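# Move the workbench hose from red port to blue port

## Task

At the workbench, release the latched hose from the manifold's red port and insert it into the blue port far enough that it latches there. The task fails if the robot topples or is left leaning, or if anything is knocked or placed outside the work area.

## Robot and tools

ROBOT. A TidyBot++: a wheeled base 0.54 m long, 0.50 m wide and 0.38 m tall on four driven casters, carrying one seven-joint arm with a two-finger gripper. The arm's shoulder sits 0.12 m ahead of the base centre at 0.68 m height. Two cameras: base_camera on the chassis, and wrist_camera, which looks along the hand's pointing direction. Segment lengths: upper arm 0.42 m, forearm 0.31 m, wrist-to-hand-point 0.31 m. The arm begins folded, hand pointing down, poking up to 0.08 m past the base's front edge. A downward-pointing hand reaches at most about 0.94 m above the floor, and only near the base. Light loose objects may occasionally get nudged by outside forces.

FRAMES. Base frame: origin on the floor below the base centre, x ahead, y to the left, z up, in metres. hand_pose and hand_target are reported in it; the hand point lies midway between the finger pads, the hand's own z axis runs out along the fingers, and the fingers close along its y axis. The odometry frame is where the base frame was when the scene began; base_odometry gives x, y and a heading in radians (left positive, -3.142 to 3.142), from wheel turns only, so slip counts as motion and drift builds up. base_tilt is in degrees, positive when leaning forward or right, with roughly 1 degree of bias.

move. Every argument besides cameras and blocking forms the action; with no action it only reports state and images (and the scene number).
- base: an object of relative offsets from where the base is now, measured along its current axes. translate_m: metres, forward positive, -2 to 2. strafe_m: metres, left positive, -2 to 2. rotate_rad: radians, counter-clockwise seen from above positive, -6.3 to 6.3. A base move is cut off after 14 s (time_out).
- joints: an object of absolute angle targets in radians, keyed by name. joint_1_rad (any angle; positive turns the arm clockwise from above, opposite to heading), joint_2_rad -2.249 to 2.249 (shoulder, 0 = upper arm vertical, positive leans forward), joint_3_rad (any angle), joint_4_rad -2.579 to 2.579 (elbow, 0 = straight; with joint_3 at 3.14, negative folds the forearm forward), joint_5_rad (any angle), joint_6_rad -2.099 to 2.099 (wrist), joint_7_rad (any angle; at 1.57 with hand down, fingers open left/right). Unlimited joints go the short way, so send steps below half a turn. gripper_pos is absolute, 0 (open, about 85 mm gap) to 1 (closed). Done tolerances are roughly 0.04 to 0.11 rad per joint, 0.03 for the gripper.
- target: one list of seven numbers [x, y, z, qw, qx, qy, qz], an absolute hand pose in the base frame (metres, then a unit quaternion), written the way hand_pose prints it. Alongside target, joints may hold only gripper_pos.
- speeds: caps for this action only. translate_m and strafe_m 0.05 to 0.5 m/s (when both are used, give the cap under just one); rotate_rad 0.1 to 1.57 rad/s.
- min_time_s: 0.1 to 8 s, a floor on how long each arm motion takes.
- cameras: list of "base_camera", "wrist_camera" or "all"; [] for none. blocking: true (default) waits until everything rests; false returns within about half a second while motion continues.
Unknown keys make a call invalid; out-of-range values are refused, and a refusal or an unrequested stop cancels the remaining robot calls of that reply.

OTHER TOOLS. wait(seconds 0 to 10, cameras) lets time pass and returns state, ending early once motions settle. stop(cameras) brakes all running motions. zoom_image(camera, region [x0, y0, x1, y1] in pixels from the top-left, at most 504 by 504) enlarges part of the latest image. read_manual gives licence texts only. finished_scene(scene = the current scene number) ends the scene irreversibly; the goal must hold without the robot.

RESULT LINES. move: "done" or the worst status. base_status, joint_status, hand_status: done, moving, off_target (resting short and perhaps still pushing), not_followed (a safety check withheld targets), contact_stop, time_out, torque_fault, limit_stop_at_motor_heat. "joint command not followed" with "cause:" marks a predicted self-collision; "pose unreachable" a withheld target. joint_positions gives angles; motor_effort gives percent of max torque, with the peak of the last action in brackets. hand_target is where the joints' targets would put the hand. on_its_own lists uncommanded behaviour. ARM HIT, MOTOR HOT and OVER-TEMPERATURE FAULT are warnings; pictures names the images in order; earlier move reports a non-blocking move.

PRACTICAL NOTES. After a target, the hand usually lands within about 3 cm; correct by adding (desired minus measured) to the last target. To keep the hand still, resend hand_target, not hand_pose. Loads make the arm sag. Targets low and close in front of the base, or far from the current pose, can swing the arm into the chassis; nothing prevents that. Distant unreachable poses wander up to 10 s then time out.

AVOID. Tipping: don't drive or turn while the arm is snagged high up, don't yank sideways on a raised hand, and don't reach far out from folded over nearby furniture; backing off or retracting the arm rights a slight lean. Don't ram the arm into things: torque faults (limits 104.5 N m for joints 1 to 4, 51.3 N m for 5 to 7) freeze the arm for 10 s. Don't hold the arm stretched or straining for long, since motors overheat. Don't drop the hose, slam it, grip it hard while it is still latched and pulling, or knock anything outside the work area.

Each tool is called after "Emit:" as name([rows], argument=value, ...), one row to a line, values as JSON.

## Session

Emit:
move(cameras=["all"])

Scene clock: 0.00 s.
base_odometry: x=+0.000 y=+0.000 heading=+0.000
base_tilt: forward=+0.0 right=+0.6
base_status: not commanded
joint_positions: joint_1_rad=-0.044 joint_2_rad=-0.351 joint_3_rad=+3.104 joint_4_rad=-2.546 joint_5_rad=+0.050 joint_6_rad=-0.900 joint_7_rad=+1.560 gripper_pos=+0.000
joint_status: not commanded
motor_effort: joint_1_rad=-1 joint_2_rad=+1 joint_3_rad=+0 joint_4_rad=+12 joint_5_rad=+0 joint_6_rad=+1 joint_7_rad=+0
hand_pose: x=+0.2440 y=-0.0022 z=+0.5823 quat_wxyz=(+0.025, +0.998, +0.049, +0.024) (m; base frame)
hand_target: x=+0.2439 y=-0.0022 z=+0.5822 quat_wxyz=(+0.025, +0.998, +0.049, +0.024) (m; base frame)
hand_status: not commanded
pictures: base_camera, wrist_camera
Images, in order (width x height): base_camera 644x364, wrist_camera 644x476.

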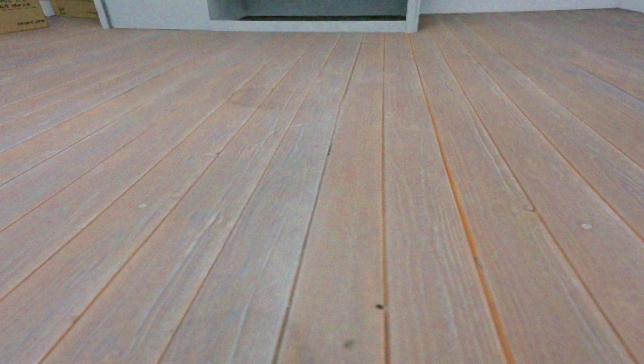

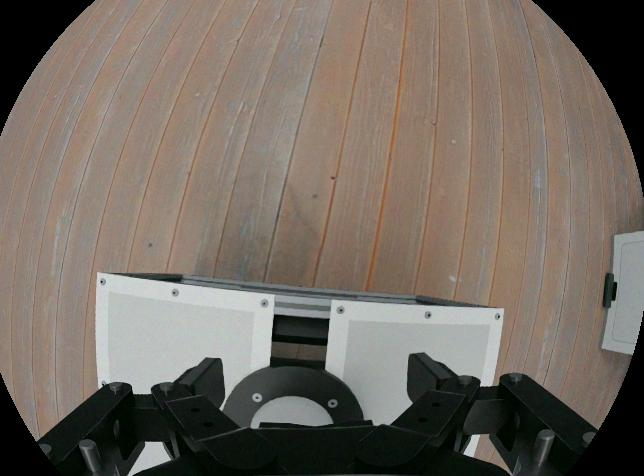

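Emit:
move(joints={"joint_6_rad": 0.4}, cameras=["wrist_camera"])

Scene clock: 2.20 s.
move: done
base_odometry: x=+0.000 y=+0.000 heading=+0.000
base_tilt: forward=+0.0 right=+0.6
base_status: not commanded
joint_positions: joint_1_rad=-0.044 joint_2_rad=-0.351 joint_3_rad=+3.104 joint_4_rad=-2.546 joint_5_rad=+0.050 joint_6_rad=+0.287 joint_7_rad=+1.560 gripper_pos=+0.000
joint_status: all done
motor_effort: joint_1_rad=-1(1) joint_2_rad=-4(5) joint_3_rad=+0(1) joint_4_rad=+17(17) joint_5_rad=-1(1) joint_6_rad=+9(9) joint_7_rad=+0(1)
hand_pose: x=+0.5208 y=+0.0389 z=+0.7896 quat_wxyz=(-0.013, +0.814, +0.055, +0.578) (m; base frame)
hand_target: x=+0.5302 y=+0.0417 z=+0.8230 quat_wxyz=(-0.016, +0.780, +0.055, +0.623) (m; base frame)
hand_status: not commanded
pictures: wrist_camera
Images, in order (width x height): wrist_camera 644x476.

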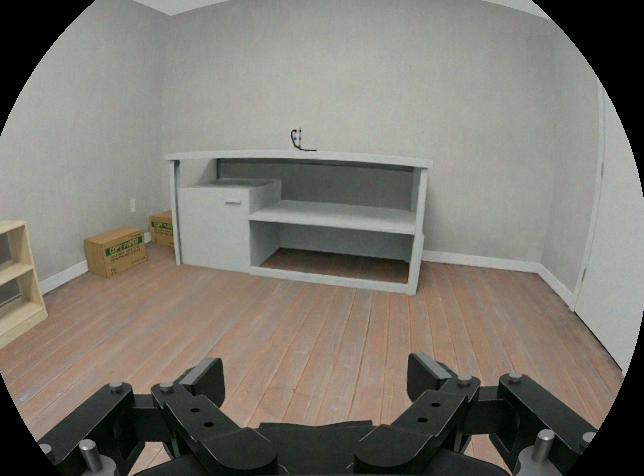

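Emit:
zoom_image(camera="wrist_camera", region=[250, 100, 350, 180])

Scaled by 5.040.

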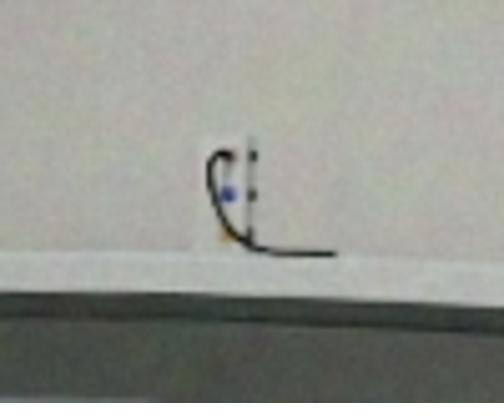

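Emit:
move(base={"translate_m": 1.25, "strafe_m": 0.35}, cameras=["wrist_camera"])

Emit:
zoom_image(camera="wrist_camera", region=[222, 80, 422, 240])

Scene clock: 7.93 s.
move: done
base_odometry: x=+1.250 y=+0.350 heading=+0.000
base_tilt: forward=+0.0 right=+0.6
base_status: done
joint_positions: joint_1_rad=-0.044 joint_2_rad=-0.351 joint_3_rad=+3.104 joint_4_rad=-2.546 joint_5_rad=+0.050 joint_6_rad=+0.291 joint_7_rad=+1.560 gripper_pos=+0.000
joint_status: not commanded
motor_effort: joint_1_rad=+0(1) joint_2_rad=-4(6) joint_3_rad=-1(1) joint_4_rad=+17(18) joint_5_rad=-1(1) joint_6_rad=+9(9) joint_7_rad=+0(1)
hand_pose: x=+0.5212 y=+0.0390 z=+0.7908 quat_wxyz=(-0.013, +0.813, +0.055, +0.580) (m; base frame)
hand_target: x=+0.5302 y=+0.0417 z=+0.8230 quat_wxyz=(-0.016, +0.780, +0.055, +0.623) (m; base frame)
hand_status: not commanded
pictures: wrist_camera
Images, in order (width x height): wrist_camera 644x476.

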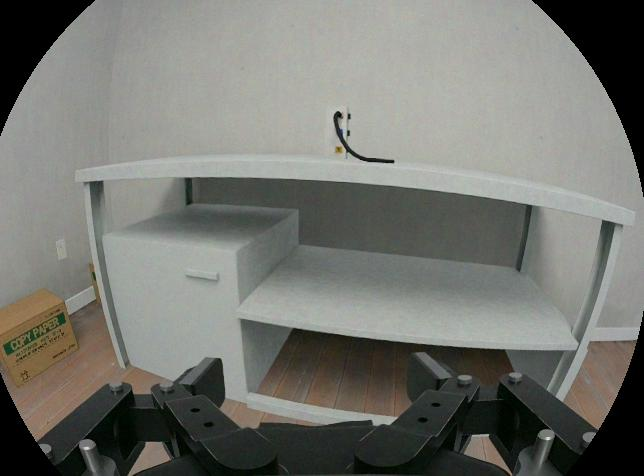

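Scaled by 2.520.

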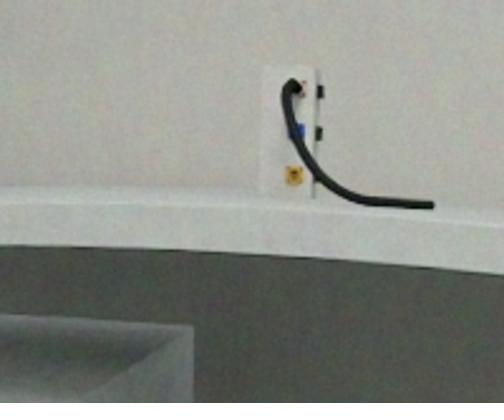

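Emit:
move(base={"translate_m": 0.42, "strafe_m": 0.13, "rotate_rad": -0.04}, target=[0.58, 0.0, 1.02, 0, 0.843, 0, 0.537], cameras=["wrist_camera"])

Emit:
zoom_image(camera="wrist_camera", region=[222, 100, 422, 300])

Scene clock: 14.43 s.
move: done
base_odometry: x=+1.670 y=+0.480 heading=-0.041
base_tilt: forward=+0.0 right=+0.6
base_status: done
joint_positions: joint_1_rad=-0.025 joint_2_rad=-0.328 joint_3_rad=+3.137 joint_4_rad=-1.682 joint_5_rad=+0.050 joint_6_rad=-0.562 joint_7_rad=+1.560 gripper_pos=+0.000
joint_status: not commanded
motor_effort: joint_1_rad=+0(1) joint_2_rad=-7(11) joint_3_rad=-1(2) joint_4_rad=+19(20) joint_5_rad=+0(1) joint_6_rad=+9(10) joint_7_rad=+1(1)
hand_pose: x=+0.5833 y=+0.0070 z=+1.0423 quat_wxyz=(+0.012, +0.818, +0.017, +0.575) (m; base frame)
hand_target: x=+0.5800 y=+0.0000 z=+1.0200 quat_wxyz=(+0.000, +0.843, +0.000, +0.537) (m; base frame)
hand_status: done (0.024 m and 5.8 deg from the pose sent, 0.240 m and 8.8 deg at the start)
pictures: wrist_camera
Images, in order (width x height): wrist_camera 644x476.

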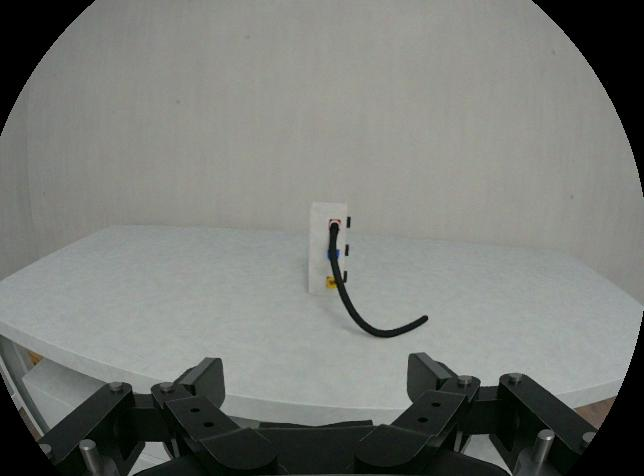

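Scaled by 2.520.

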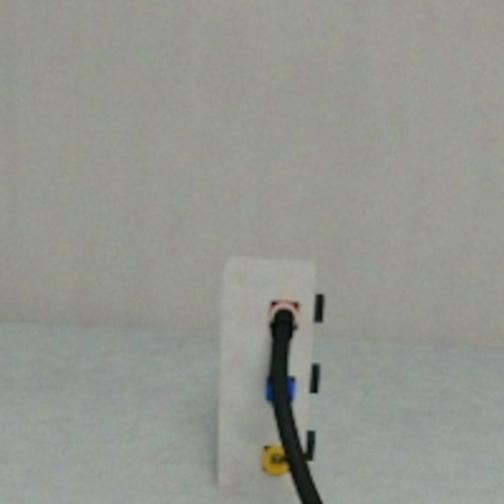

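Emit:
zoom_image(camera="wrist_camera", region=[292, 190, 372, 310])

Scaled by 4.200.

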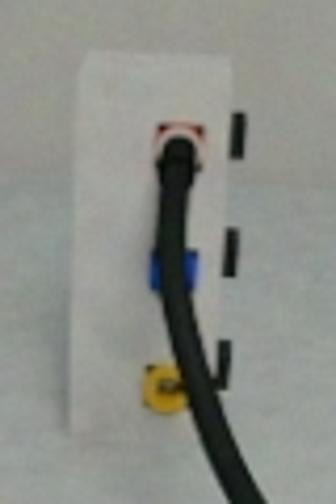

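Emit:
move(target=[0.68, -0.22, 1.0, -0.1275, 0.852, 0.245, 0.444], joints={"gripper_pos": 1.0})

Emit:
move(base={"translate_m": 0.22}, cameras=["wrist_camera"])

Scene clock: 19.70 s.
move: done
base_odometry: x=+1.670 y=+0.480 heading=-0.041
base_tilt: forward=+0.0 right=+0.6
base_status: not commanded
joint_positions: joint_1_rad=-1.950 joint_2_rad=-0.823 joint_3_rad=+4.335 joint_4_rad=-0.662 joint_5_rad=+0.598 joint_6_rad=-1.478 joint_7_rad=+2.081 gripper_pos=+0.999
joint_status: all done
motor_effort: joint_1_rad=+0(2) joint_2_rad=+30(32) joint_3_rad=-10(11) joint_4_rad=+6(20) joint_5_rad=-5(5) joint_6_rad=+7(10) joint_7_rad=+0(1)
hand_pose: x=+0.6863 y=-0.1940 z=+1.0468 quat_wxyz=(-0.142, +0.834, +0.218, +0.487) (m; base frame)
hand_target: x=+0.6800 y=-0.2200 z=+1.0000 quat_wxyz=(-0.128, +0.852, +0.245, +0.444) (m; base frame)
hand_status: done (0.054 m and 6.4 deg from the pose sent, 0.250 m and 34.4 deg at the start)
pictures: none

Scene clock: 21.43 s.
move: done
base_odometry: x=+1.890 y=+0.471 heading=-0.040
base_tilt: forward=+0.0 right=+0.6
base_status: done
joint_positions: joint_1_rad=-1.960 joint_2_rad=-0.826 joint_3_rad=+4.337 joint_4_rad=-0.659 joint_5_rad=+0.601 joint_6_rad=-1.483 joint_7_rad=+2.083 gripper_pos=+0.999
joint_status: not commanded
motor_effort: joint_1_rad=+0(3) joint_2_rad=+31(33) joint_3_rad=-10(11) joint_4_rad=+5(6) joint_5_rad=-4(5) joint_6_rad=+7(8) joint_7_rad=+0(1)
hand_pose: x=+0.6883 y=-0.1912 z=+1.0439 quat_wxyz=(-0.144, +0.834, +0.221, +0.484) (m; base frame)
hand_target: x=+0.6800 y=-0.2200 z=+1.0000 quat_wxyz=(-0.128, +0.852, +0.245, +0.444) (m; base frame)
hand_status: not commanded
pictures: wrist_camera
Images, in order (width x height): wrist_camera 644x476.

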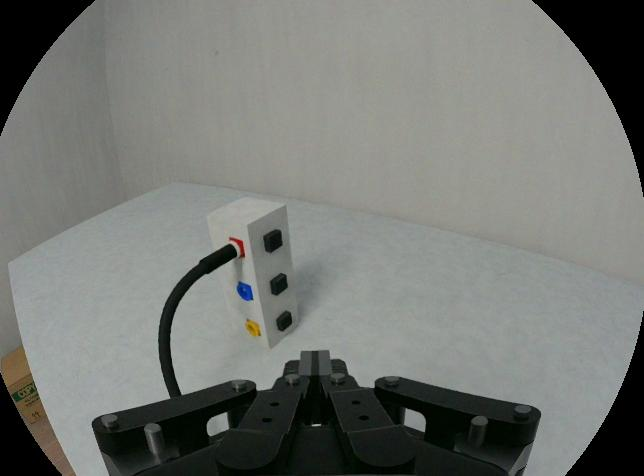

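Emit:
move(target=[0.80, -0.165, 0.965, -0.1275, 0.852, 0.245, 0.444], cameras=["wrist_camera"])

Scene clock: 24.37 s.
move: done
base_odometry: x=+1.890 y=+0.471 heading=-0.040
base_tilt: forward=+0.0 right=+0.6
base_status: not commanded
joint_positions: joint_1_rad=-2.317 joint_2_rad=-0.885 joint_3_rad=+4.407 joint_4_rad=-0.447 joint_5_rad=+0.809 joint_6_rad=-1.483 joint_7_rad=+2.096 gripper_pos=+0.999
joint_status: not commanded
motor_effort: joint_1_rad=+0(2) joint_2_rad=+37(38) joint_3_rad=-9(10) joint_4_rad=+3(6) joint_5_rad=-5(5) joint_6_rad=+7(7) joint_7_rad=+1(1)
hand_pose: x=+0.7898 y=-0.1353 z=+1.0083 quat_wxyz=(-0.152, +0.840, +0.230, +0.468) (m; base frame)
hand_target: x=+0.8000 y=-0.1650 z=+0.9650 quat_wxyz=(-0.128, +0.852, +0.245, +0.444) (m; base frame)
hand_status: done (0.053 m and 4.4 deg from the pose sent, 0.139 m and 6.0 deg at the start)
pictures: wrist_camera
Images, in order (width x height): wrist_camera 644x476.

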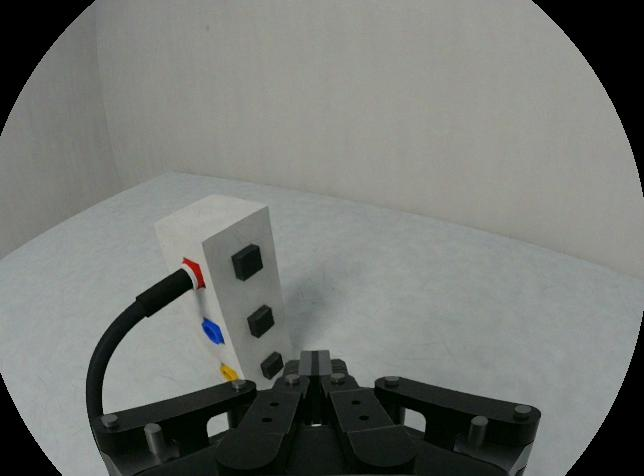

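Emit:
move(target=[0.842, -0.172, 0.952, -0.1275, 0.852, 0.245, 0.444], cameras=["wrist_camera"])

Scene clock: 35.70 s.
move: time_out
base_odometry: x=+1.890 y=+0.471 heading=-0.040
base_tilt: forward=+0.0 right=+0.6
base_status: not commanded
joint_positions: joint_1_rad=-2.452 joint_2_rad=-0.880 joint_3_rad=+4.352 joint_4_rad=-0.101 joint_5_rad=+0.901 joint_6_rad=-1.577 joint_7_rad=+2.329 gripper_pos=+0.999
joint_status: not commanded
motor_effort: joint_1_rad=+0(5) joint_2_rad=+39(48) joint_3_rad=-5(9) joint_4_rad=-2(8) joint_5_rad=-6(9) joint_6_rad=+6(8) joint_7_rad=+1(1)
hand_pose: x=+0.8026 y=-0.1712 z=+1.0296 quat_wxyz=(-0.145, +0.814, +0.243, +0.508) (m; base frame)
hand_target: x=+0.8035 y=-0.1722 z=+1.0266 quat_wxyz=(-0.145, +0.815, +0.243, +0.506) (m; base frame)
hand_status: time_out (0.087 m and 8.8 deg from the pose sent, 0.085 m and 4.4 deg at the start)
pictures: wrist_camera
Images, in order (width x height): wrist_camera 644x476.

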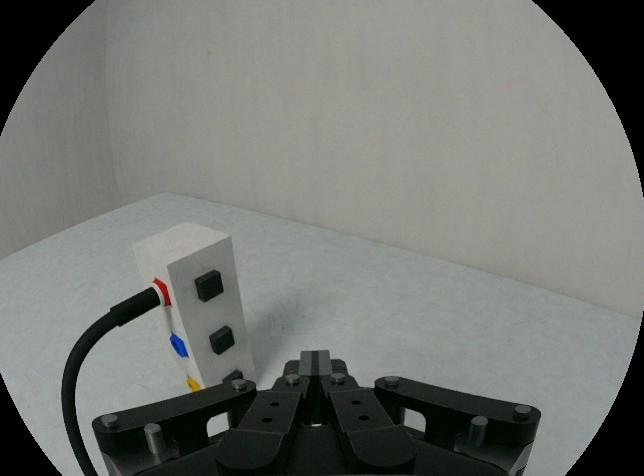

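Emit:
move(base={"translate_m": 0.08}, target=[0.752, -0.172, 0.952, -0.1275, 0.852, 0.245, 0.444], cameras=["wrist_camera"])

Scene clock: 38.03 s.
move: done
base_odometry: x=+1.970 y=+0.468 heading=-0.040
base_tilt: forward=+0.0 right=+0.6
base_status: done
joint_positions: joint_1_rad=-2.083 joint_2_rad=-0.880 joint_3_rad=+4.410 joint_4_rad=-0.763 joint_5_rad=+0.762 joint_6_rad=-1.488 joint_7_rad=+2.178 gripper_pos=+0.999
joint_status: not commanded
motor_effort: joint_1_rad=+0(2) joint_2_rad=+34(43) joint_3_rad=-11(11) joint_4_rad=+6(6) joint_5_rad=-4(7) joint_6_rad=+6(7) joint_7_rad=+0(1)
hand_pose: x=+0.7285 y=-0.1637 z=+0.9508 quat_wxyz=(-0.085, +0.856, +0.306, +0.408) (m; base frame)
hand_target: x=+0.7520 y=-0.1720 z=+0.9520 quat_wxyz=(-0.128, +0.852, +0.245, +0.444) (m; base frame)
hand_status: done (0.025 m and 9.5 deg from the pose sent, 0.093 m and 8.8 deg at the start)
pictures: wrist_camera
Images, in order (width x height): wrist_camera 644x476.

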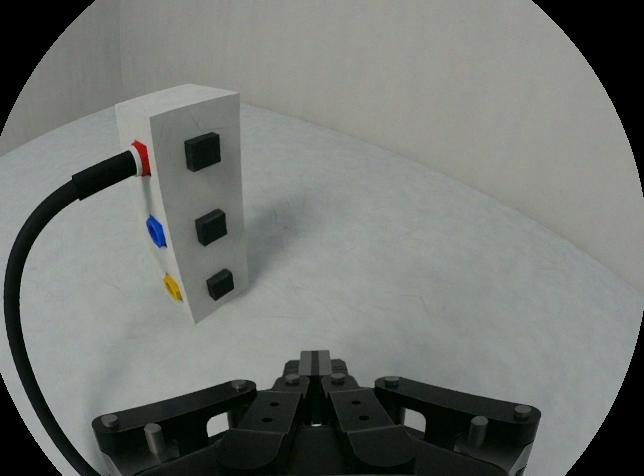

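Emit:
move(target=[0.78, -0.142, 0.99, -0.1275, 0.852, 0.245, 0.444], cameras=["wrist_camera"])

Scene clock: 40.13 s.
move: done
base_odometry: x=+1.970 y=+0.468 heading=-0.040
base_tilt: forward=+0.0 right=+0.6
base_status: not commanded
joint_positions: joint_1_rad=-2.278 joint_2_rad=-0.880 joint_3_rad=+4.415 joint_4_rad=-0.518 joint_5_rad=+0.765 joint_6_rad=-1.487 joint_7_rad=+2.176 gripper_pos=+0.999
joint_status: not commanded
motor_effort: joint_1_rad=+0(2) joint_2_rad=+36(36) joint_3_rad=-9(11) joint_4_rad=+4(7) joint_5_rad=-5(5) joint_6_rad=+7(7) joint_7_rad=+0(1)
hand_pose: x=+0.7760 y=-0.1251 z=+1.0009 quat_wxyz=(-0.135, +0.830, +0.283, +0.461) (m; base frame)
hand_target: x=+0.7800 y=-0.1420 z=+0.9900 quat_wxyz=(-0.128, +0.852, +0.245, +0.444) (m; base frame)
hand_status: done (0.020 m and 5.5 deg from the pose sent, 0.068 m and 9.5 deg at the start)
pictures: wrist_camera
Images, in order (width x height): wrist_camera 644x476.

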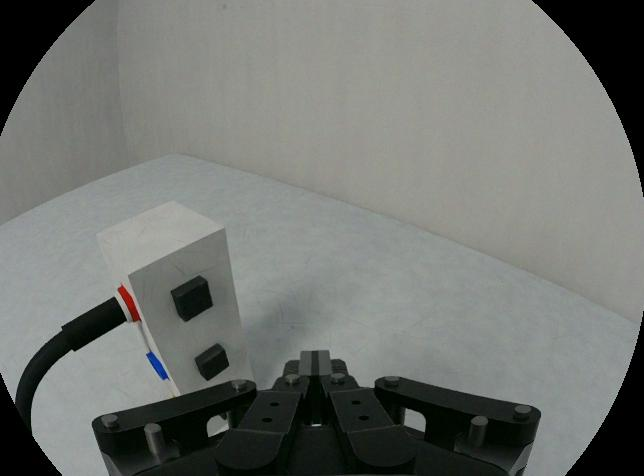

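Emit:
move(base={"translate_m": -0.02}, joints={"joint_1_rad": -2.39}, min_time_s=1, cameras=["wrist_camera"])

Scene clock: 42.37 s.
move: done
base_odometry: x=+1.950 y=+0.469 heading=-0.040
base_tilt: forward=+0.0 right=+0.6
base_status: done
joint_positions: joint_1_rad=-2.377 joint_2_rad=-0.879 joint_3_rad=+4.420 joint_4_rad=-0.511 joint_5_rad=+0.769 joint_6_rad=-1.487 joint_7_rad=+2.176 gripper_pos=+0.999
joint_status: all done
motor_effort: joint_1_rad=-1(3) joint_2_rad=+36(38) joint_3_rad=-10(10) joint_4_rad=+3(5) joint_5_rad=-6(7) joint_6_rad=+7(8) joint_7_rad=+1(1)
hand_pose: x=+0.7866 y=-0.0635 z=+1.0008 quat_wxyz=(-0.155, +0.817, +0.321, +0.454) (m; base frame)
hand_target: x=+0.7911 y=-0.0733 z=+0.9900 quat_wxyz=(-0.150, +0.839, +0.289, +0.437) (m; base frame)
hand_status: not commanded
pictures: wrist_camera
Images, in order (width x height): wrist_camera 644x476.

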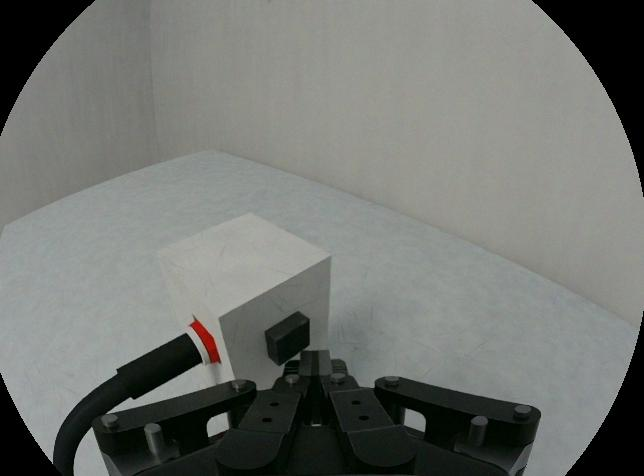

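Emit:
zoom_image(camera="wrist_camera", region=[222, 280, 382, 400])

Scaled by 3.150.

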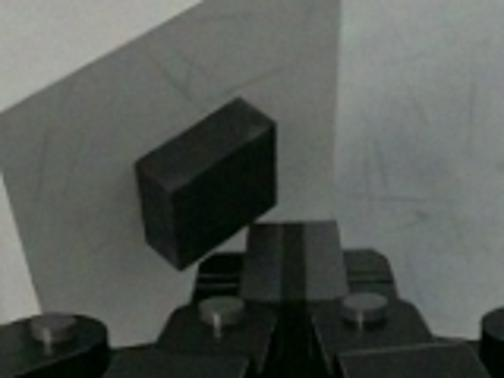

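Emit:
move(joints={"joint_1_rad": -2.5}, min_time_s=1, cameras=["wrist_camera"])

Emit:
zoom_image(camera="wrist_camera", region=[202, 260, 402, 400])

Scene clock: 44.70 s.
move: off_target
base_odometry: x=+1.950 y=+0.469 heading=-0.040
base_tilt: forward=+0.0 right=+0.6
base_status: not commanded
joint_positions: joint_1_rad=-2.419 joint_2_rad=-0.879 joint_3_rad=+4.438 joint_4_rad=-0.484 joint_5_rad=+0.802 joint_6_rad=-1.487 joint_7_rad=+2.176 gripper_pos=+0.999
joint_status: joint_1_rad off_target (ended at -2.419, target -2.500)
motor_effort: joint_1_rad=-10(11) joint_2_rad=+40(42) joint_3_rad=-13(13) joint_4_rad=-1(3) joint_5_rad=-12(12) joint_6_rad=+7(9) joint_7_rad=+0(1)
hand_pose: x=+0.7973 y=-0.0580 z=+0.9957 quat_wxyz=(-0.146, +0.821, +0.319, +0.450) (m; base frame)
hand_target: x=+0.7951 y=+0.0009 z=+0.9900 quat_wxyz=(-0.174, +0.821, +0.334, +0.428) (m; base frame)
hand_status: not commanded
pictures: wrist_camera
Images, in order (width x height): wrist_camera 644x476.

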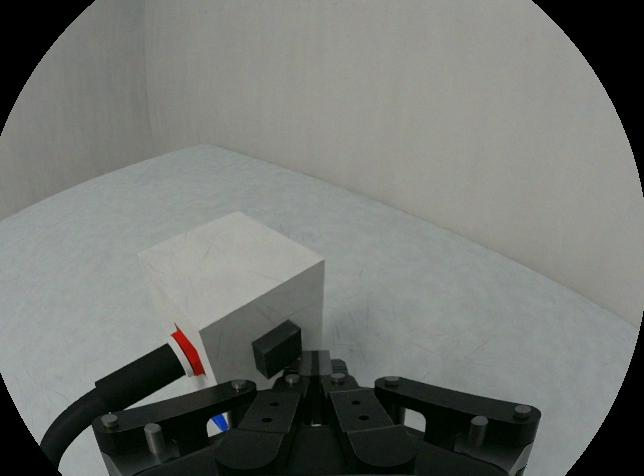

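Scaled by 2.520.

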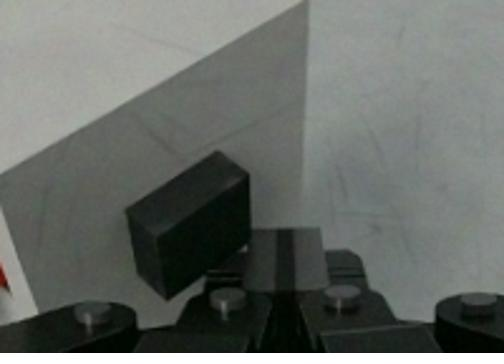

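Emit:
move(base={"translate_m": -0.014}, joints={"joint_1_rad": -2.37}, cameras=["wrist_camera"])

Emit:
zoom_image(camera="wrist_camera", region=[202, 260, 402, 400])

Scene clock: 47.33 s.
move: done
base_odometry: x=+1.936 y=+0.469 heading=-0.040
base_tilt: forward=+0.0 right=+0.6
base_status: done
joint_positions: joint_1_rad=-2.380 joint_2_rad=-0.878 joint_3_rad=+4.433 joint_4_rad=-0.494 joint_5_rad=+0.802 joint_6_rad=-1.487 joint_7_rad=+2.176 gripper_pos=+0.999
joint_status: all done
motor_effort: joint_1_rad=-1(10) joint_2_rad=+36(44) joint_3_rad=-9(15) joint_4_rad=+3(5) joint_5_rad=-5(13) joint_6_rad=+7(8) joint_7_rad=+0(1)
hand_pose: x=+0.7929 y=-0.0796 z=+0.9960 quat_wxyz=(-0.137, +0.826, +0.308, +0.451) (m; base frame)
hand_target: x=+0.7895 y=-0.0868 z=+0.9900 quat_wxyz=(-0.146, +0.841, +0.280, +0.438) (m; base frame)
hand_status: not commanded
pictures: wrist_camera
Images, in order (width x height): wrist_camera 644x476.

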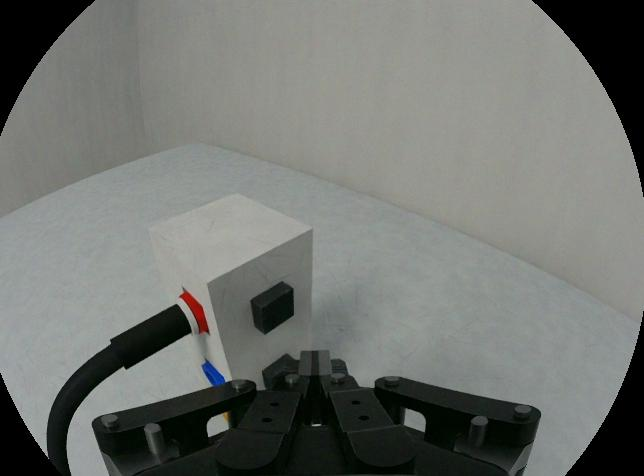

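Scaled by 2.520.

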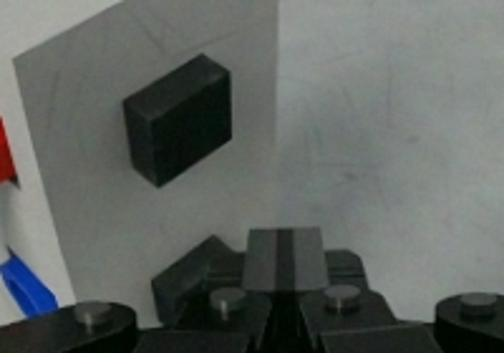

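Emit:
move(joints={"joint_1_rad": -2.44})

Emit:
move(joints={"joint_1_rad": -2.62, "joint_3_rad": 4.36, "joint_4_rad": -0.57, "joint_5_rad": 0.70}, min_time_s=1, cameras=["wrist_camera"])

Emit:
zoom_image(camera="wrist_camera", region=[202, 260, 402, 400])

Scene clock: 49.43 s.
move: done
base_odometry: x=+1.936 y=+0.469 heading=-0.040
base_tilt: forward=+0.0 right=+0.6
base_status: not commanded
joint_positions: joint_1_rad=-2.417 joint_2_rad=-0.878 joint_3_rad=+4.437 joint_4_rad=-0.494 joint_5_rad=+0.807 joint_6_rad=-1.487 joint_7_rad=+2.176 gripper_pos=+0.999
joint_status: all done
motor_effort: joint_1_rad=-3(6) joint_2_rad=+40(41) joint_3_rad=-11(14) joint_4_rad=+3(4) joint_5_rad=-7(12) joint_6_rad=+7(11) joint_7_rad=+1(1)
hand_pose: x=+0.7963 y=-0.0567 z=+0.9943 quat_wxyz=(-0.143, +0.822, +0.322, +0.447) (m; base frame)
hand_target: x=+0.7939 y=-0.0397 z=+0.9900 quat_wxyz=(-0.161, +0.831, +0.309, +0.433) (m; base frame)
hand_status: not commanded
pictures: none

Scene clock: 50.73 s.
move: off_target
base_odometry: x=+1.936 y=+0.469 heading=-0.040
base_tilt: forward=+0.0 right=+0.7
base_status: not commanded
joint_positions: joint_1_rad=-2.424 joint_2_rad=-0.878 joint_3_rad=+4.436 joint_4_rad=-0.495 joint_5_rad=+0.807 joint_6_rad=-1.487 joint_7_rad=+2.176 gripper_pos=+0.999
joint_status: joint_1_rad off_target (ended at -2.424, target -2.620); joint_3_rad off_target (ended at +4.436, target +4.360); joint_4_rad off_target (ended at -0.495, target -0.570); the others done
motor_effort: joint_1_rad=-28(28) joint_2_rad=+45(46) joint_3_rad=-19(19) joint_4_rad=-7(10) joint_5_rad=-23(24) joint_6_rad=+10(11) joint_7_rad=+1(1)
hand_pose: x=+0.7966 y=-0.0512 z=+0.9942 quat_wxyz=(-0.145, +0.820, +0.326, +0.447) (m; base frame)
hand_target: x=+0.7435 y=+0.1421 z=+1.0156 quat_wxyz=(-0.267, +0.752, +0.434, +0.418) (m; base frame)
hand_status: not commanded
pictures: wrist_camera
Images, in order (width x height): wrist_camera 644x476.

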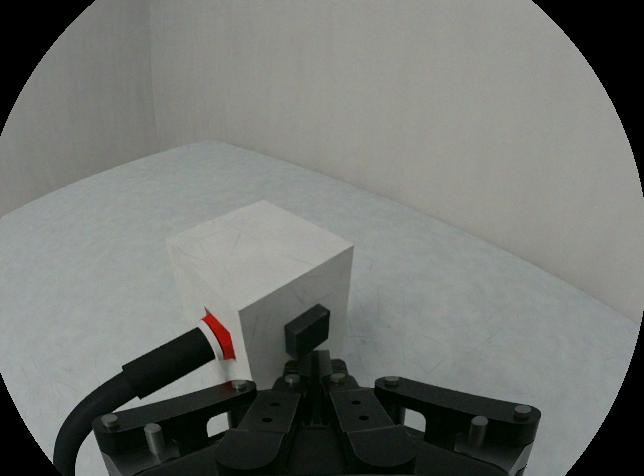

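Scaled by 2.520.

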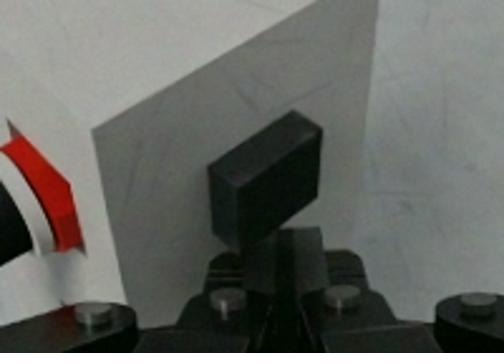

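Emit:
move(joints={"joint_1_rad": -2.74, "joint_3_rad": 4.32, "joint_4_rad": -0.61, "joint_5_rad": 0.65}, min_time_s=0.7, cameras=["wrist_camera"])

Emit:
zoom_image(camera="wrist_camera", region=[202, 260, 402, 400])

Scene clock: 51.97 s.
move: off_target
base_odometry: x=+1.936 y=+0.469 heading=-0.041
base_tilt: forward=+0.0 right=+0.7
base_status: not commanded
joint_positions: joint_1_rad=-2.427 joint_2_rad=-0.883 joint_3_rad=+4.427 joint_4_rad=-0.495 joint_5_rad=+0.807 joint_6_rad=-1.487 joint_7_rad=+2.176 gripper_pos=+0.999
joint_status: joint_1_rad off_target (ended at -2.427, target -2.740); joint_3_rad off_target (ended at +4.427, target +4.320); joint_4_rad off_target (ended at -0.495, target -0.610); joint_5_rad off_target (ended at +0.807, target +0.650)
motor_effort: joint_1_rad=-46(47) joint_2_rad=+47(48) joint_3_rad=-24(24) joint_4_rad=-17(17) joint_5_rad=-35(35) joint_6_rad=+12(12) joint_7_rad=+1(1)
hand_pose: x=+0.7969 y=-0.0485 z=+0.9941 quat_wxyz=(-0.150, +0.818, +0.327, +0.448) (m; base frame)
hand_target: x=+0.6912 y=+0.2392 z=+1.0279 quat_wxyz=(-0.320, +0.698, +0.504, +0.397) (m; base frame)
hand_status: not commanded
pictures: wrist_camera
Images, in order (width x height): wrist_camera 644x476.

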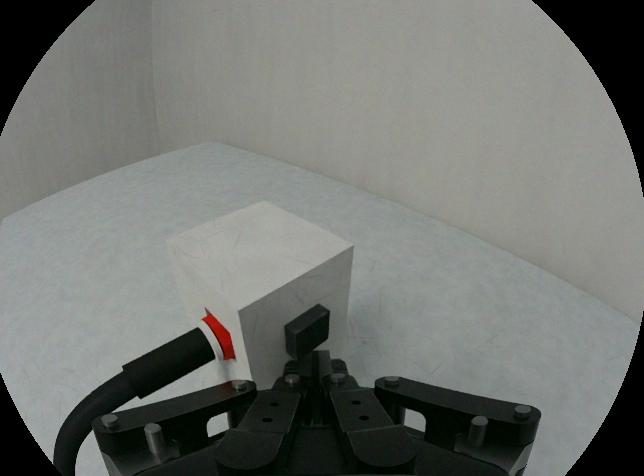

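Scaled by 2.520.

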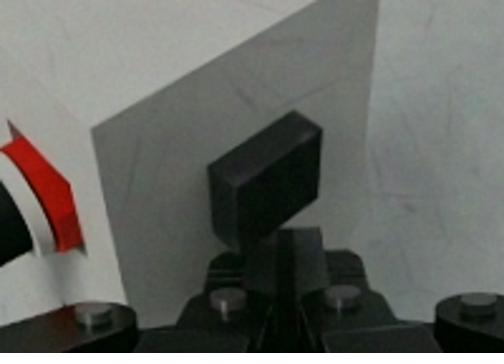

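Emit:
move(joints={"joint_1_rad": -2.36, "joint_3_rad": 4.42, "joint_4_rad": -0.494, "joint_5_rad": 0.80})

Emit:
move(target=[0.795, -0.09, 1.015, -0.137, 0.826, 0.308, 0.451], cameras=["wrist_camera"])

Emit:
zoom_image(camera="wrist_camera", region=[202, 260, 402, 400])

Scene clock: 54.50 s.
move: done
base_odometry: x=+1.936 y=+0.469 heading=-0.040
base_tilt: forward=+0.0 right=+0.6
base_status: not commanded
joint_positions: joint_1_rad=-2.375 joint_2_rad=-0.881 joint_3_rad=+4.424 joint_4_rad=-0.497 joint_5_rad=+0.806 joint_6_rad=-1.487 joint_7_rad=+2.176 gripper_pos=+0.999
joint_status: all done
motor_effort: joint_1_rad=+0(47) joint_2_rad=+36(48) joint_3_rad=-9(25) joint_4_rad=+4(18) joint_5_rad=-5(35) joint_6_rad=+7(13) joint_7_rad=+1(1)
hand_pose: x=+0.7923 y=-0.0813 z=+0.9960 quat_wxyz=(-0.139, +0.825, +0.308, +0.453) (m; base frame)
hand_target: x=+0.7865 y=-0.0885 z=+0.9971 quat_wxyz=(-0.154, +0.837, +0.278, +0.445) (m; base frame)
hand_status: not commanded
pictures: none

Scene clock: 55.93 s.
move: done
base_odometry: x=+1.936 y=+0.469 heading=-0.040
base_tilt: forward=+0.0 right=+0.6
base_status: not commanded
joint_positions: joint_1_rad=-2.538 joint_2_rad=-0.876 joint_3_rad=+4.401 joint_4_rad=-0.178 joint_5_rad=+0.900 joint_6_rad=-1.554 joint_7_rad=+2.222 gripper_pos=+0.999
joint_status: not commanded
motor_effort: joint_1_rad=+0(1) joint_2_rad=+39(39) joint_3_rad=-6(9) joint_4_rad=-1(5) joint_5_rad=-6(6) joint_6_rad=+7(7) joint_7_rad=+1(1)
hand_pose: x=+0.8187 y=-0.0961 z=+1.0201 quat_wxyz=(-0.165, +0.823, +0.258, +0.479) (m; base frame)
hand_target: x=+0.7950 y=-0.0900 z=+1.0150 quat_wxyz=(-0.137, +0.826, +0.308, +0.451) (m; base frame)
hand_status: done (0.025 m and 7.3 deg from the pose sent, 0.021 m and 0.3 deg at the start)
pictures: wrist_camera
Images, in order (width x height): wrist_camera 644x476.

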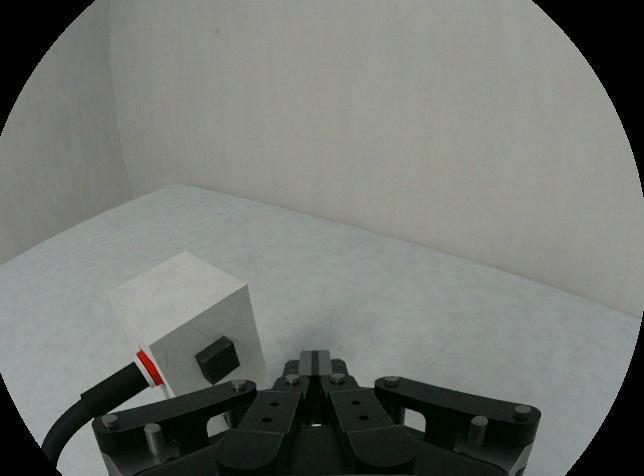

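Scaled by 2.520.

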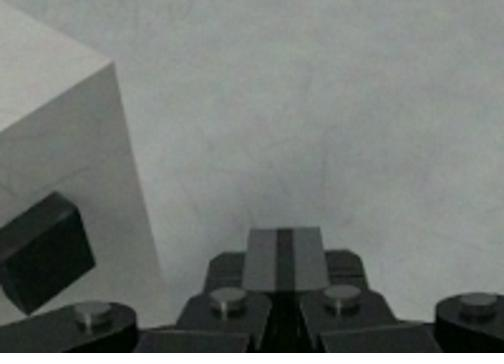

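Emit:
move(base={"translate_m": -0.022}, joints={"joint_1_rad": -2.585}, cameras=["wrist_camera"])

Emit:
zoom_image(camera="wrist_camera", region=[202, 260, 402, 400])

Scene clock: 57.87 s.
move: done
base_odometry: x=+1.914 y=+0.470 heading=-0.041
base_tilt: forward=+0.0 right=+0.6
base_status: done
joint_positions: joint_1_rad=-2.573 joint_2_rad=-0.862 joint_3_rad=+4.398 joint_4_rad=-0.174 joint_5_rad=+0.904 joint_6_rad=-1.559 joint_7_rad=+2.222 gripper_pos=+0.999
joint_status: all done
motor_effort: joint_1_rad=+0(2) joint_2_rad=+38(41) joint_3_rad=-5(6) joint_4_rad=+0(1) joint_5_rad=-6(6) joint_6_rad=+7(7) joint_7_rad=+1(1)
hand_pose: x=+0.8169 y=-0.0710 z=+1.0281 quat_wxyz=(-0.168, +0.817, +0.274, +0.478) (m; base frame)
hand_target: x=+0.7976 y=-0.0677 z=+1.0150 quat_wxyz=(-0.144, +0.821, +0.322, +0.449) (m; base frame)
hand_status: not commanded
pictures: wrist_camera
Images, in order (width x height): wrist_camera 644x476.

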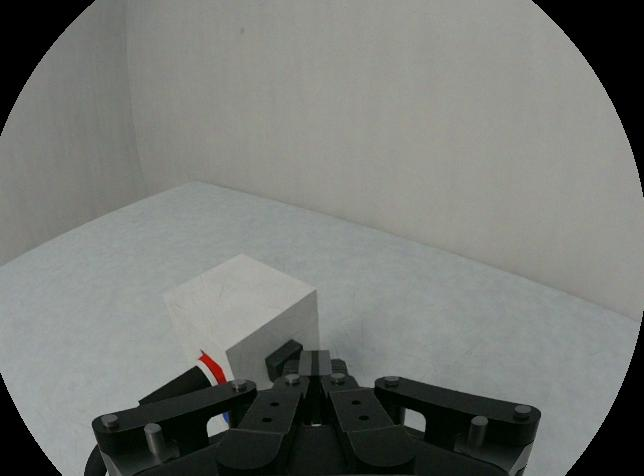

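Scaled by 2.520.

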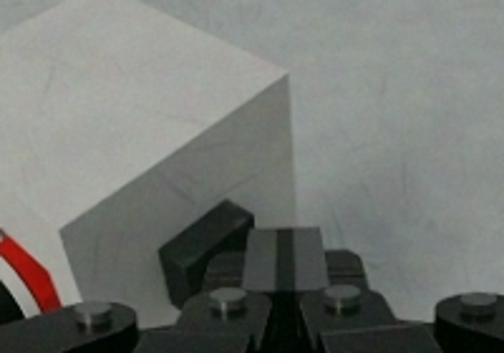

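Emit:
move(joints={"joint_1_rad": -2.64})

Emit:
move(joints={"joint_1_rad": -2.86, "joint_3_rad": 4.33, "joint_4_rad": -0.25, "joint_5_rad": 0.80}, min_time_s=1, cameras=["wrist_camera"])

Emit:
zoom_image(camera="wrist_camera", region=[202, 260, 402, 400])

Scene clock: 59.43 s.
move: off_target
base_odometry: x=+1.914 y=+0.470 heading=-0.041
base_tilt: forward=+0.0 right=+0.6
base_status: not commanded
joint_positions: joint_1_rad=-2.598 joint_2_rad=-0.860 joint_3_rad=+4.398 joint_4_rad=-0.163 joint_5_rad=+0.916 joint_6_rad=-1.560 joint_7_rad=+2.222 gripper_pos=+0.999
joint_status: joint_1_rad off_target (ended at -2.598, target -2.640)
motor_effort: joint_1_rad=-6(8) joint_2_rad=+39(39) joint_3_rad=-7(8) joint_4_rad=-3(3) joint_5_rad=-9(11) joint_6_rad=+7(7) joint_7_rad=+1(1)
hand_pose: x=+0.8193 y=-0.0595 z=+1.0283 quat_wxyz=(-0.169, +0.816, +0.279, +0.477) (m; base frame)
hand_target: x=+0.8003 y=-0.0303 z=+1.0150 quat_wxyz=(-0.157, +0.812, +0.344, +0.445) (m; base frame)
hand_status: not commanded
pictures: none

Scene clock: 60.73 s.
move: off_target
base_odometry: x=+1.914 y=+0.470 heading=-0.041
base_tilt: forward=+0.0 right=+0.7
base_status: not commanded
joint_positions: joint_1_rad=-2.608 joint_2_rad=-0.860 joint_3_rad=+4.398 joint_4_rad=-0.163 joint_5_rad=+0.916 joint_6_rad=-1.560 joint_7_rad=+2.222 gripper_pos=+0.999
joint_status: joint_1_rad off_target (ended at -2.608, target -2.860); joint_3_rad off_target (ended at +4.398, target +4.330); joint_4_rad off_target (ended at -0.163, target -0.250); joint_5_rad off_target (ended at +0.916, target +0.800)
motor_effort: joint_1_rad=-37(37) joint_2_rad=+41(41) joint_3_rad=-15(16) joint_4_rad=-17(17) joint_5_rad=-26(27) joint_6_rad=+5(7) joint_7_rad=+0(1)
hand_pose: x=+0.8198 y=-0.0522 z=+1.0284 quat_wxyz=(-0.172, +0.815, +0.283, +0.476) (m; base frame)
hand_target: x=+0.7405 y=+0.1861 z=+1.0453 quat_wxyz=(-0.277, +0.704, +0.492, +0.431) (m; base frame)
hand_status: not commanded
pictures: wrist_camera
Images, in order (width x height): wrist_camera 644x476.

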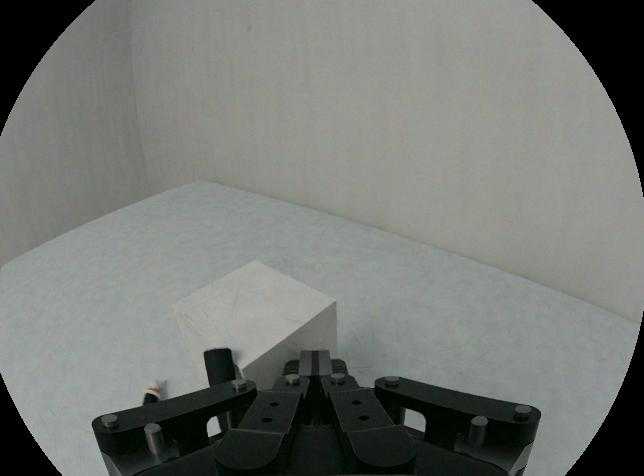

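Scaled by 2.520.

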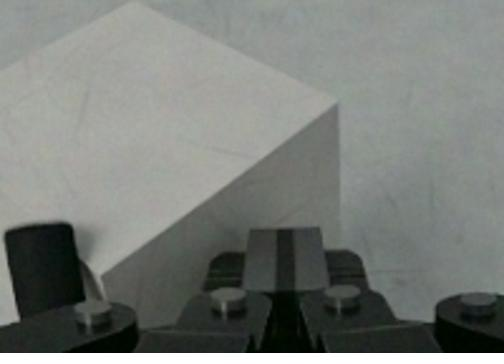

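Emit:
move(joints={"joint_1_rad": -2.45, "joint_3_rad": 4.398, "joint_4_rad": -0.163, "joint_5_rad": 0.91}, cameras=["wrist_camera"])

Scene clock: 62.60 s.
move: done
base_odometry: x=+1.914 y=+0.470 heading=-0.041
base_tilt: forward=+0.0 right=+0.6
base_status: not commanded
joint_positions: joint_1_rad=-2.450 joint_2_rad=-0.859 joint_3_rad=+4.392 joint_4_rad=-0.166 joint_5_rad=+0.903 joint_6_rad=-1.562 joint_7_rad=+2.222 gripper_pos=+0.999
joint_status: all done
motor_effort: joint_1_rad=+0(37) joint_2_rad=+38(41) joint_3_rad=-5(16) joint_4_rad=+0(18) joint_5_rad=-6(26) joint_6_rad=+7(7) joint_7_rad=+0(1)
hand_pose: x=+0.8014 y=-0.1563 z=+1.0314 quat_wxyz=(-0.141, +0.831, +0.222, +0.490) (m; base frame)
hand_target: x=+0.7810 y=-0.1490 z=+1.0200 quat_wxyz=(-0.128, +0.834, +0.271, +0.463) (m; base frame)
hand_status: not commanded
pictures: wrist_camera
Images, in order (width x height): wrist_camera 644x476.

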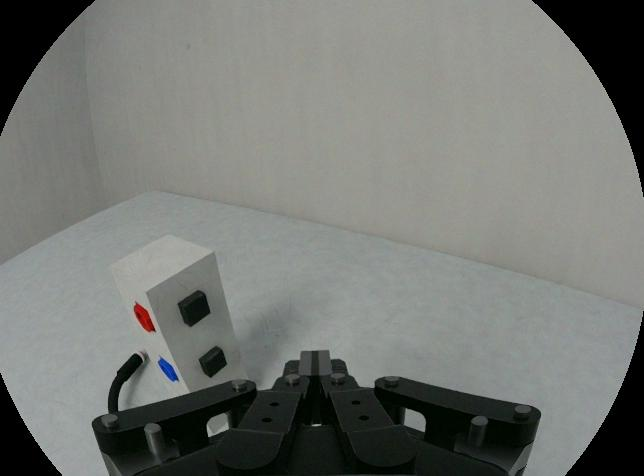

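Emit:
move(base={"translate_m": -0.1}, joints={"joint_1_rad": 0.0, "joint_2_rad": -0.2, "joint_3_rad": 3.14, "joint_4_rad": -1.12, "joint_5_rad": 0.02, "joint_6_rad": -1.5, "joint_7_rad": 1.55, "gripper_pos": 0.0}, cameras=["wrist_camera"])

Scene clock: 67.23 s.
move: done
base_odometry: x=+1.814 y=+0.474 heading=-0.041
base_tilt: forward=+0.0 right=+0.6
base_status: done
joint_positions: joint_1_rad=-0.016 joint_2_rad=-0.220 joint_3_rad=+3.154 joint_4_rad=-1.102 joint_5_rad=+0.073 joint_6_rad=-1.562 joint_7_rad=+1.633 gripper_pos=+0.000
joint_status: all done
motor_effort: joint_1_rad=-1(4) joint_2_rad=-6(41) joint_3_rad=-1(8) joint_4_rad=+15(15) joint_5_rad=+0(7) joint_6_rad=+6(9) joint_7_rad=+0(2)
hand_pose: x=+0.4696 y=-0.0207 z=+1.0544 quat_wxyz=(+0.043, +0.939, +0.019, +0.341) (m; base frame)
hand_target: x=+0.4911 y=-0.0042 z=+1.0510 quat_wxyz=(+0.006, +0.936, -0.012, +0.353) (m; base frame)
hand_status: not commanded
pictures: wrist_camera
Images, in order (width x height): wrist_camera 644x476.

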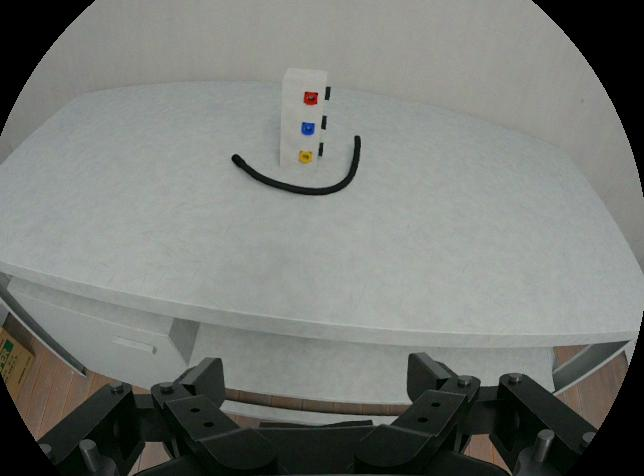

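Emit:
zoom_image(camera="wrist_camera", region=[222, 60, 382, 220])

Scaled by 3.150.

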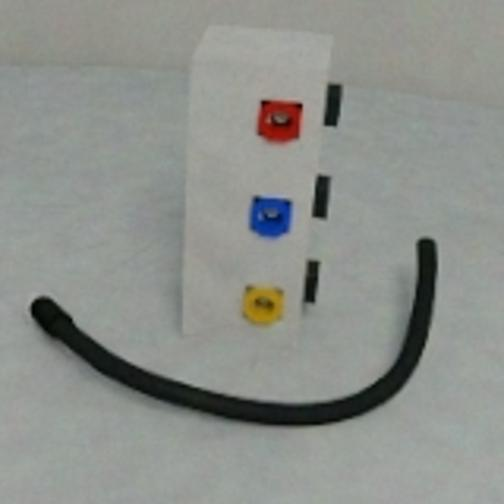

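Emit:
move(cameras=["wrist_camera"])

Emit:
zoom_image(camera="wrist_camera", region=[212, 130, 292, 200])

Emit:
zoom_image(camera="wrist_camera", region=[322, 120, 392, 180])

Scene clock: 67.73 s.
base_odometry: x=+1.814 y=+0.474 heading=-0.041
base_tilt: forward=+0.0 right=+0.6
base_status: done
joint_positions: joint_1_rad=-0.016 joint_2_rad=-0.220 joint_3_rad=+3.153 joint_4_rad=-1.102 joint_5_rad=+0.071 joint_6_rad=-1.562 joint_7_rad=+1.632 gripper_pos=+0.000
joint_status: all done
motor_effort: joint_1_rad=+0(4) joint_2_rad=-5(41) joint_3_rad=-1(8) joint_4_rad=+14(15) joint_5_rad=+0(7) joint_6_rad=+6(9) joint_7_rad=+0(2)
hand_pose: x=+0.4696 y=-0.0202 z=+1.0544 quat_wxyz=(+0.042, +0.939, +0.018, +0.341) (m; base frame)
hand_target: x=+0.4911 y=-0.0042 z=+1.0510 quat_wxyz=(+0.006, +0.936, -0.012, +0.353) (m; base frame)
hand_status: not commanded
pictures: wrist_camera
Images, in order (width x height): wrist_camera 644x476.

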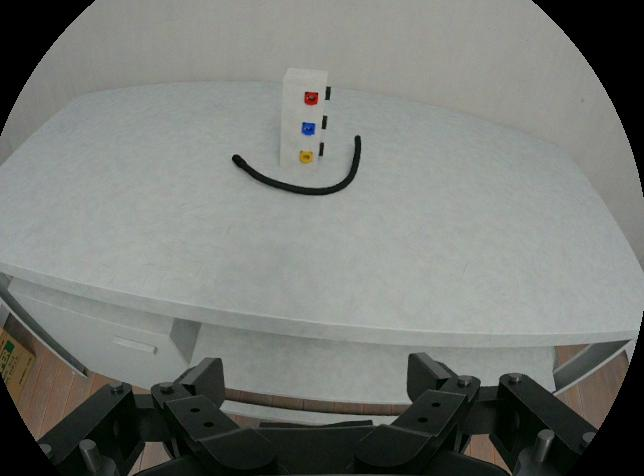

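Scaled by 6.300.

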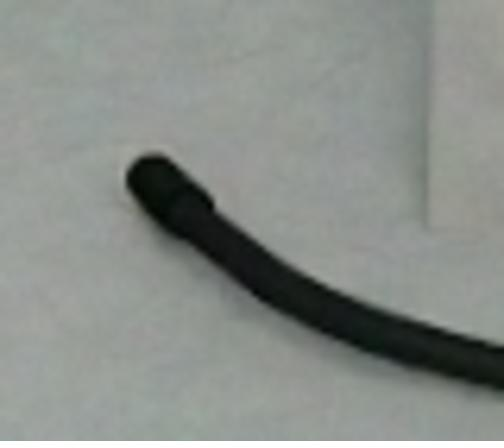

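Scaled by 7.200.

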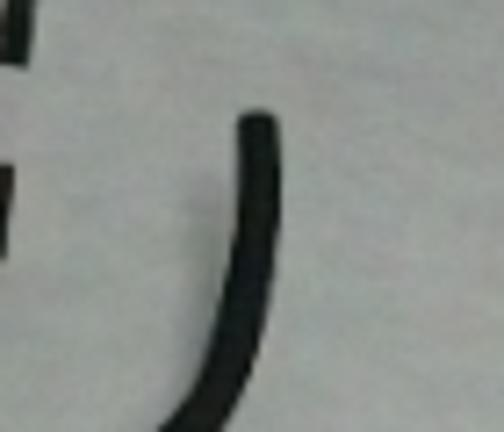

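Emit:
move(base={"translate_m": 0.12, "strafe_m": 0.08}, cameras=["wrist_camera"])

Emit:
zoom_image(camera="wrist_camera", region=[262, 150, 362, 250])

Scene clock: 70.63 s.
move: done
base_odometry: x=+1.937 y=+0.549 heading=-0.041
base_tilt: forward=+0.0 right=+0.6
base_status: done
joint_positions: joint_1_rad=-0.014 joint_2_rad=-0.203 joint_3_rad=+3.147 joint_4_rad=-1.105 joint_5_rad=+0.066 joint_6_rad=-1.562 joint_7_rad=+1.631 gripper_pos=+0.000
joint_status: not commanded
motor_effort: joint_1_rad=-1(1) joint_2_rad=-7(11) joint_3_rad=-1(2) joint_4_rad=+15(16) joint_5_rad=+0(1) joint_6_rad=+6(7) joint_7_rad=+0(1)
hand_pose: x=+0.4760 y=-0.0164 z=+1.0467 quat_wxyz=(+0.039, +0.943, +0.022, +0.331) (m; base frame)
hand_target: x=+0.4911 y=-0.0042 z=+1.0510 quat_wxyz=(+0.006, +0.936, -0.012, +0.353) (m; base frame)
hand_status: not commanded
pictures: wrist_camera
Images, in order (width x height): wrist_camera 644x476.

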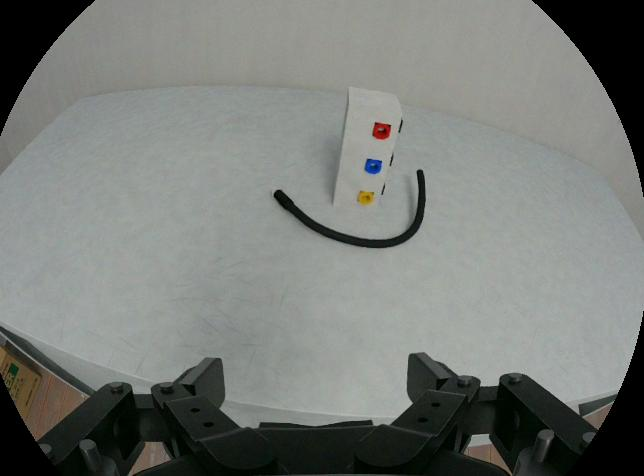

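Scaled by 5.040.

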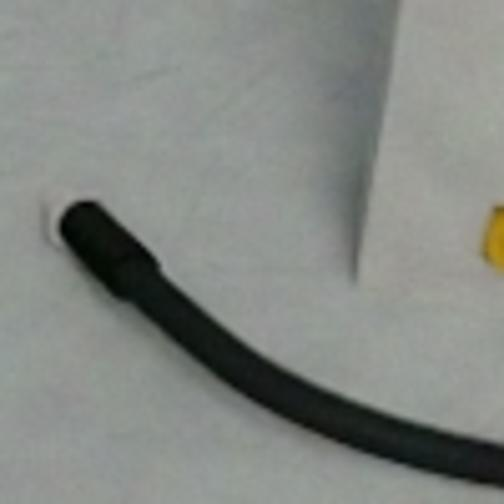

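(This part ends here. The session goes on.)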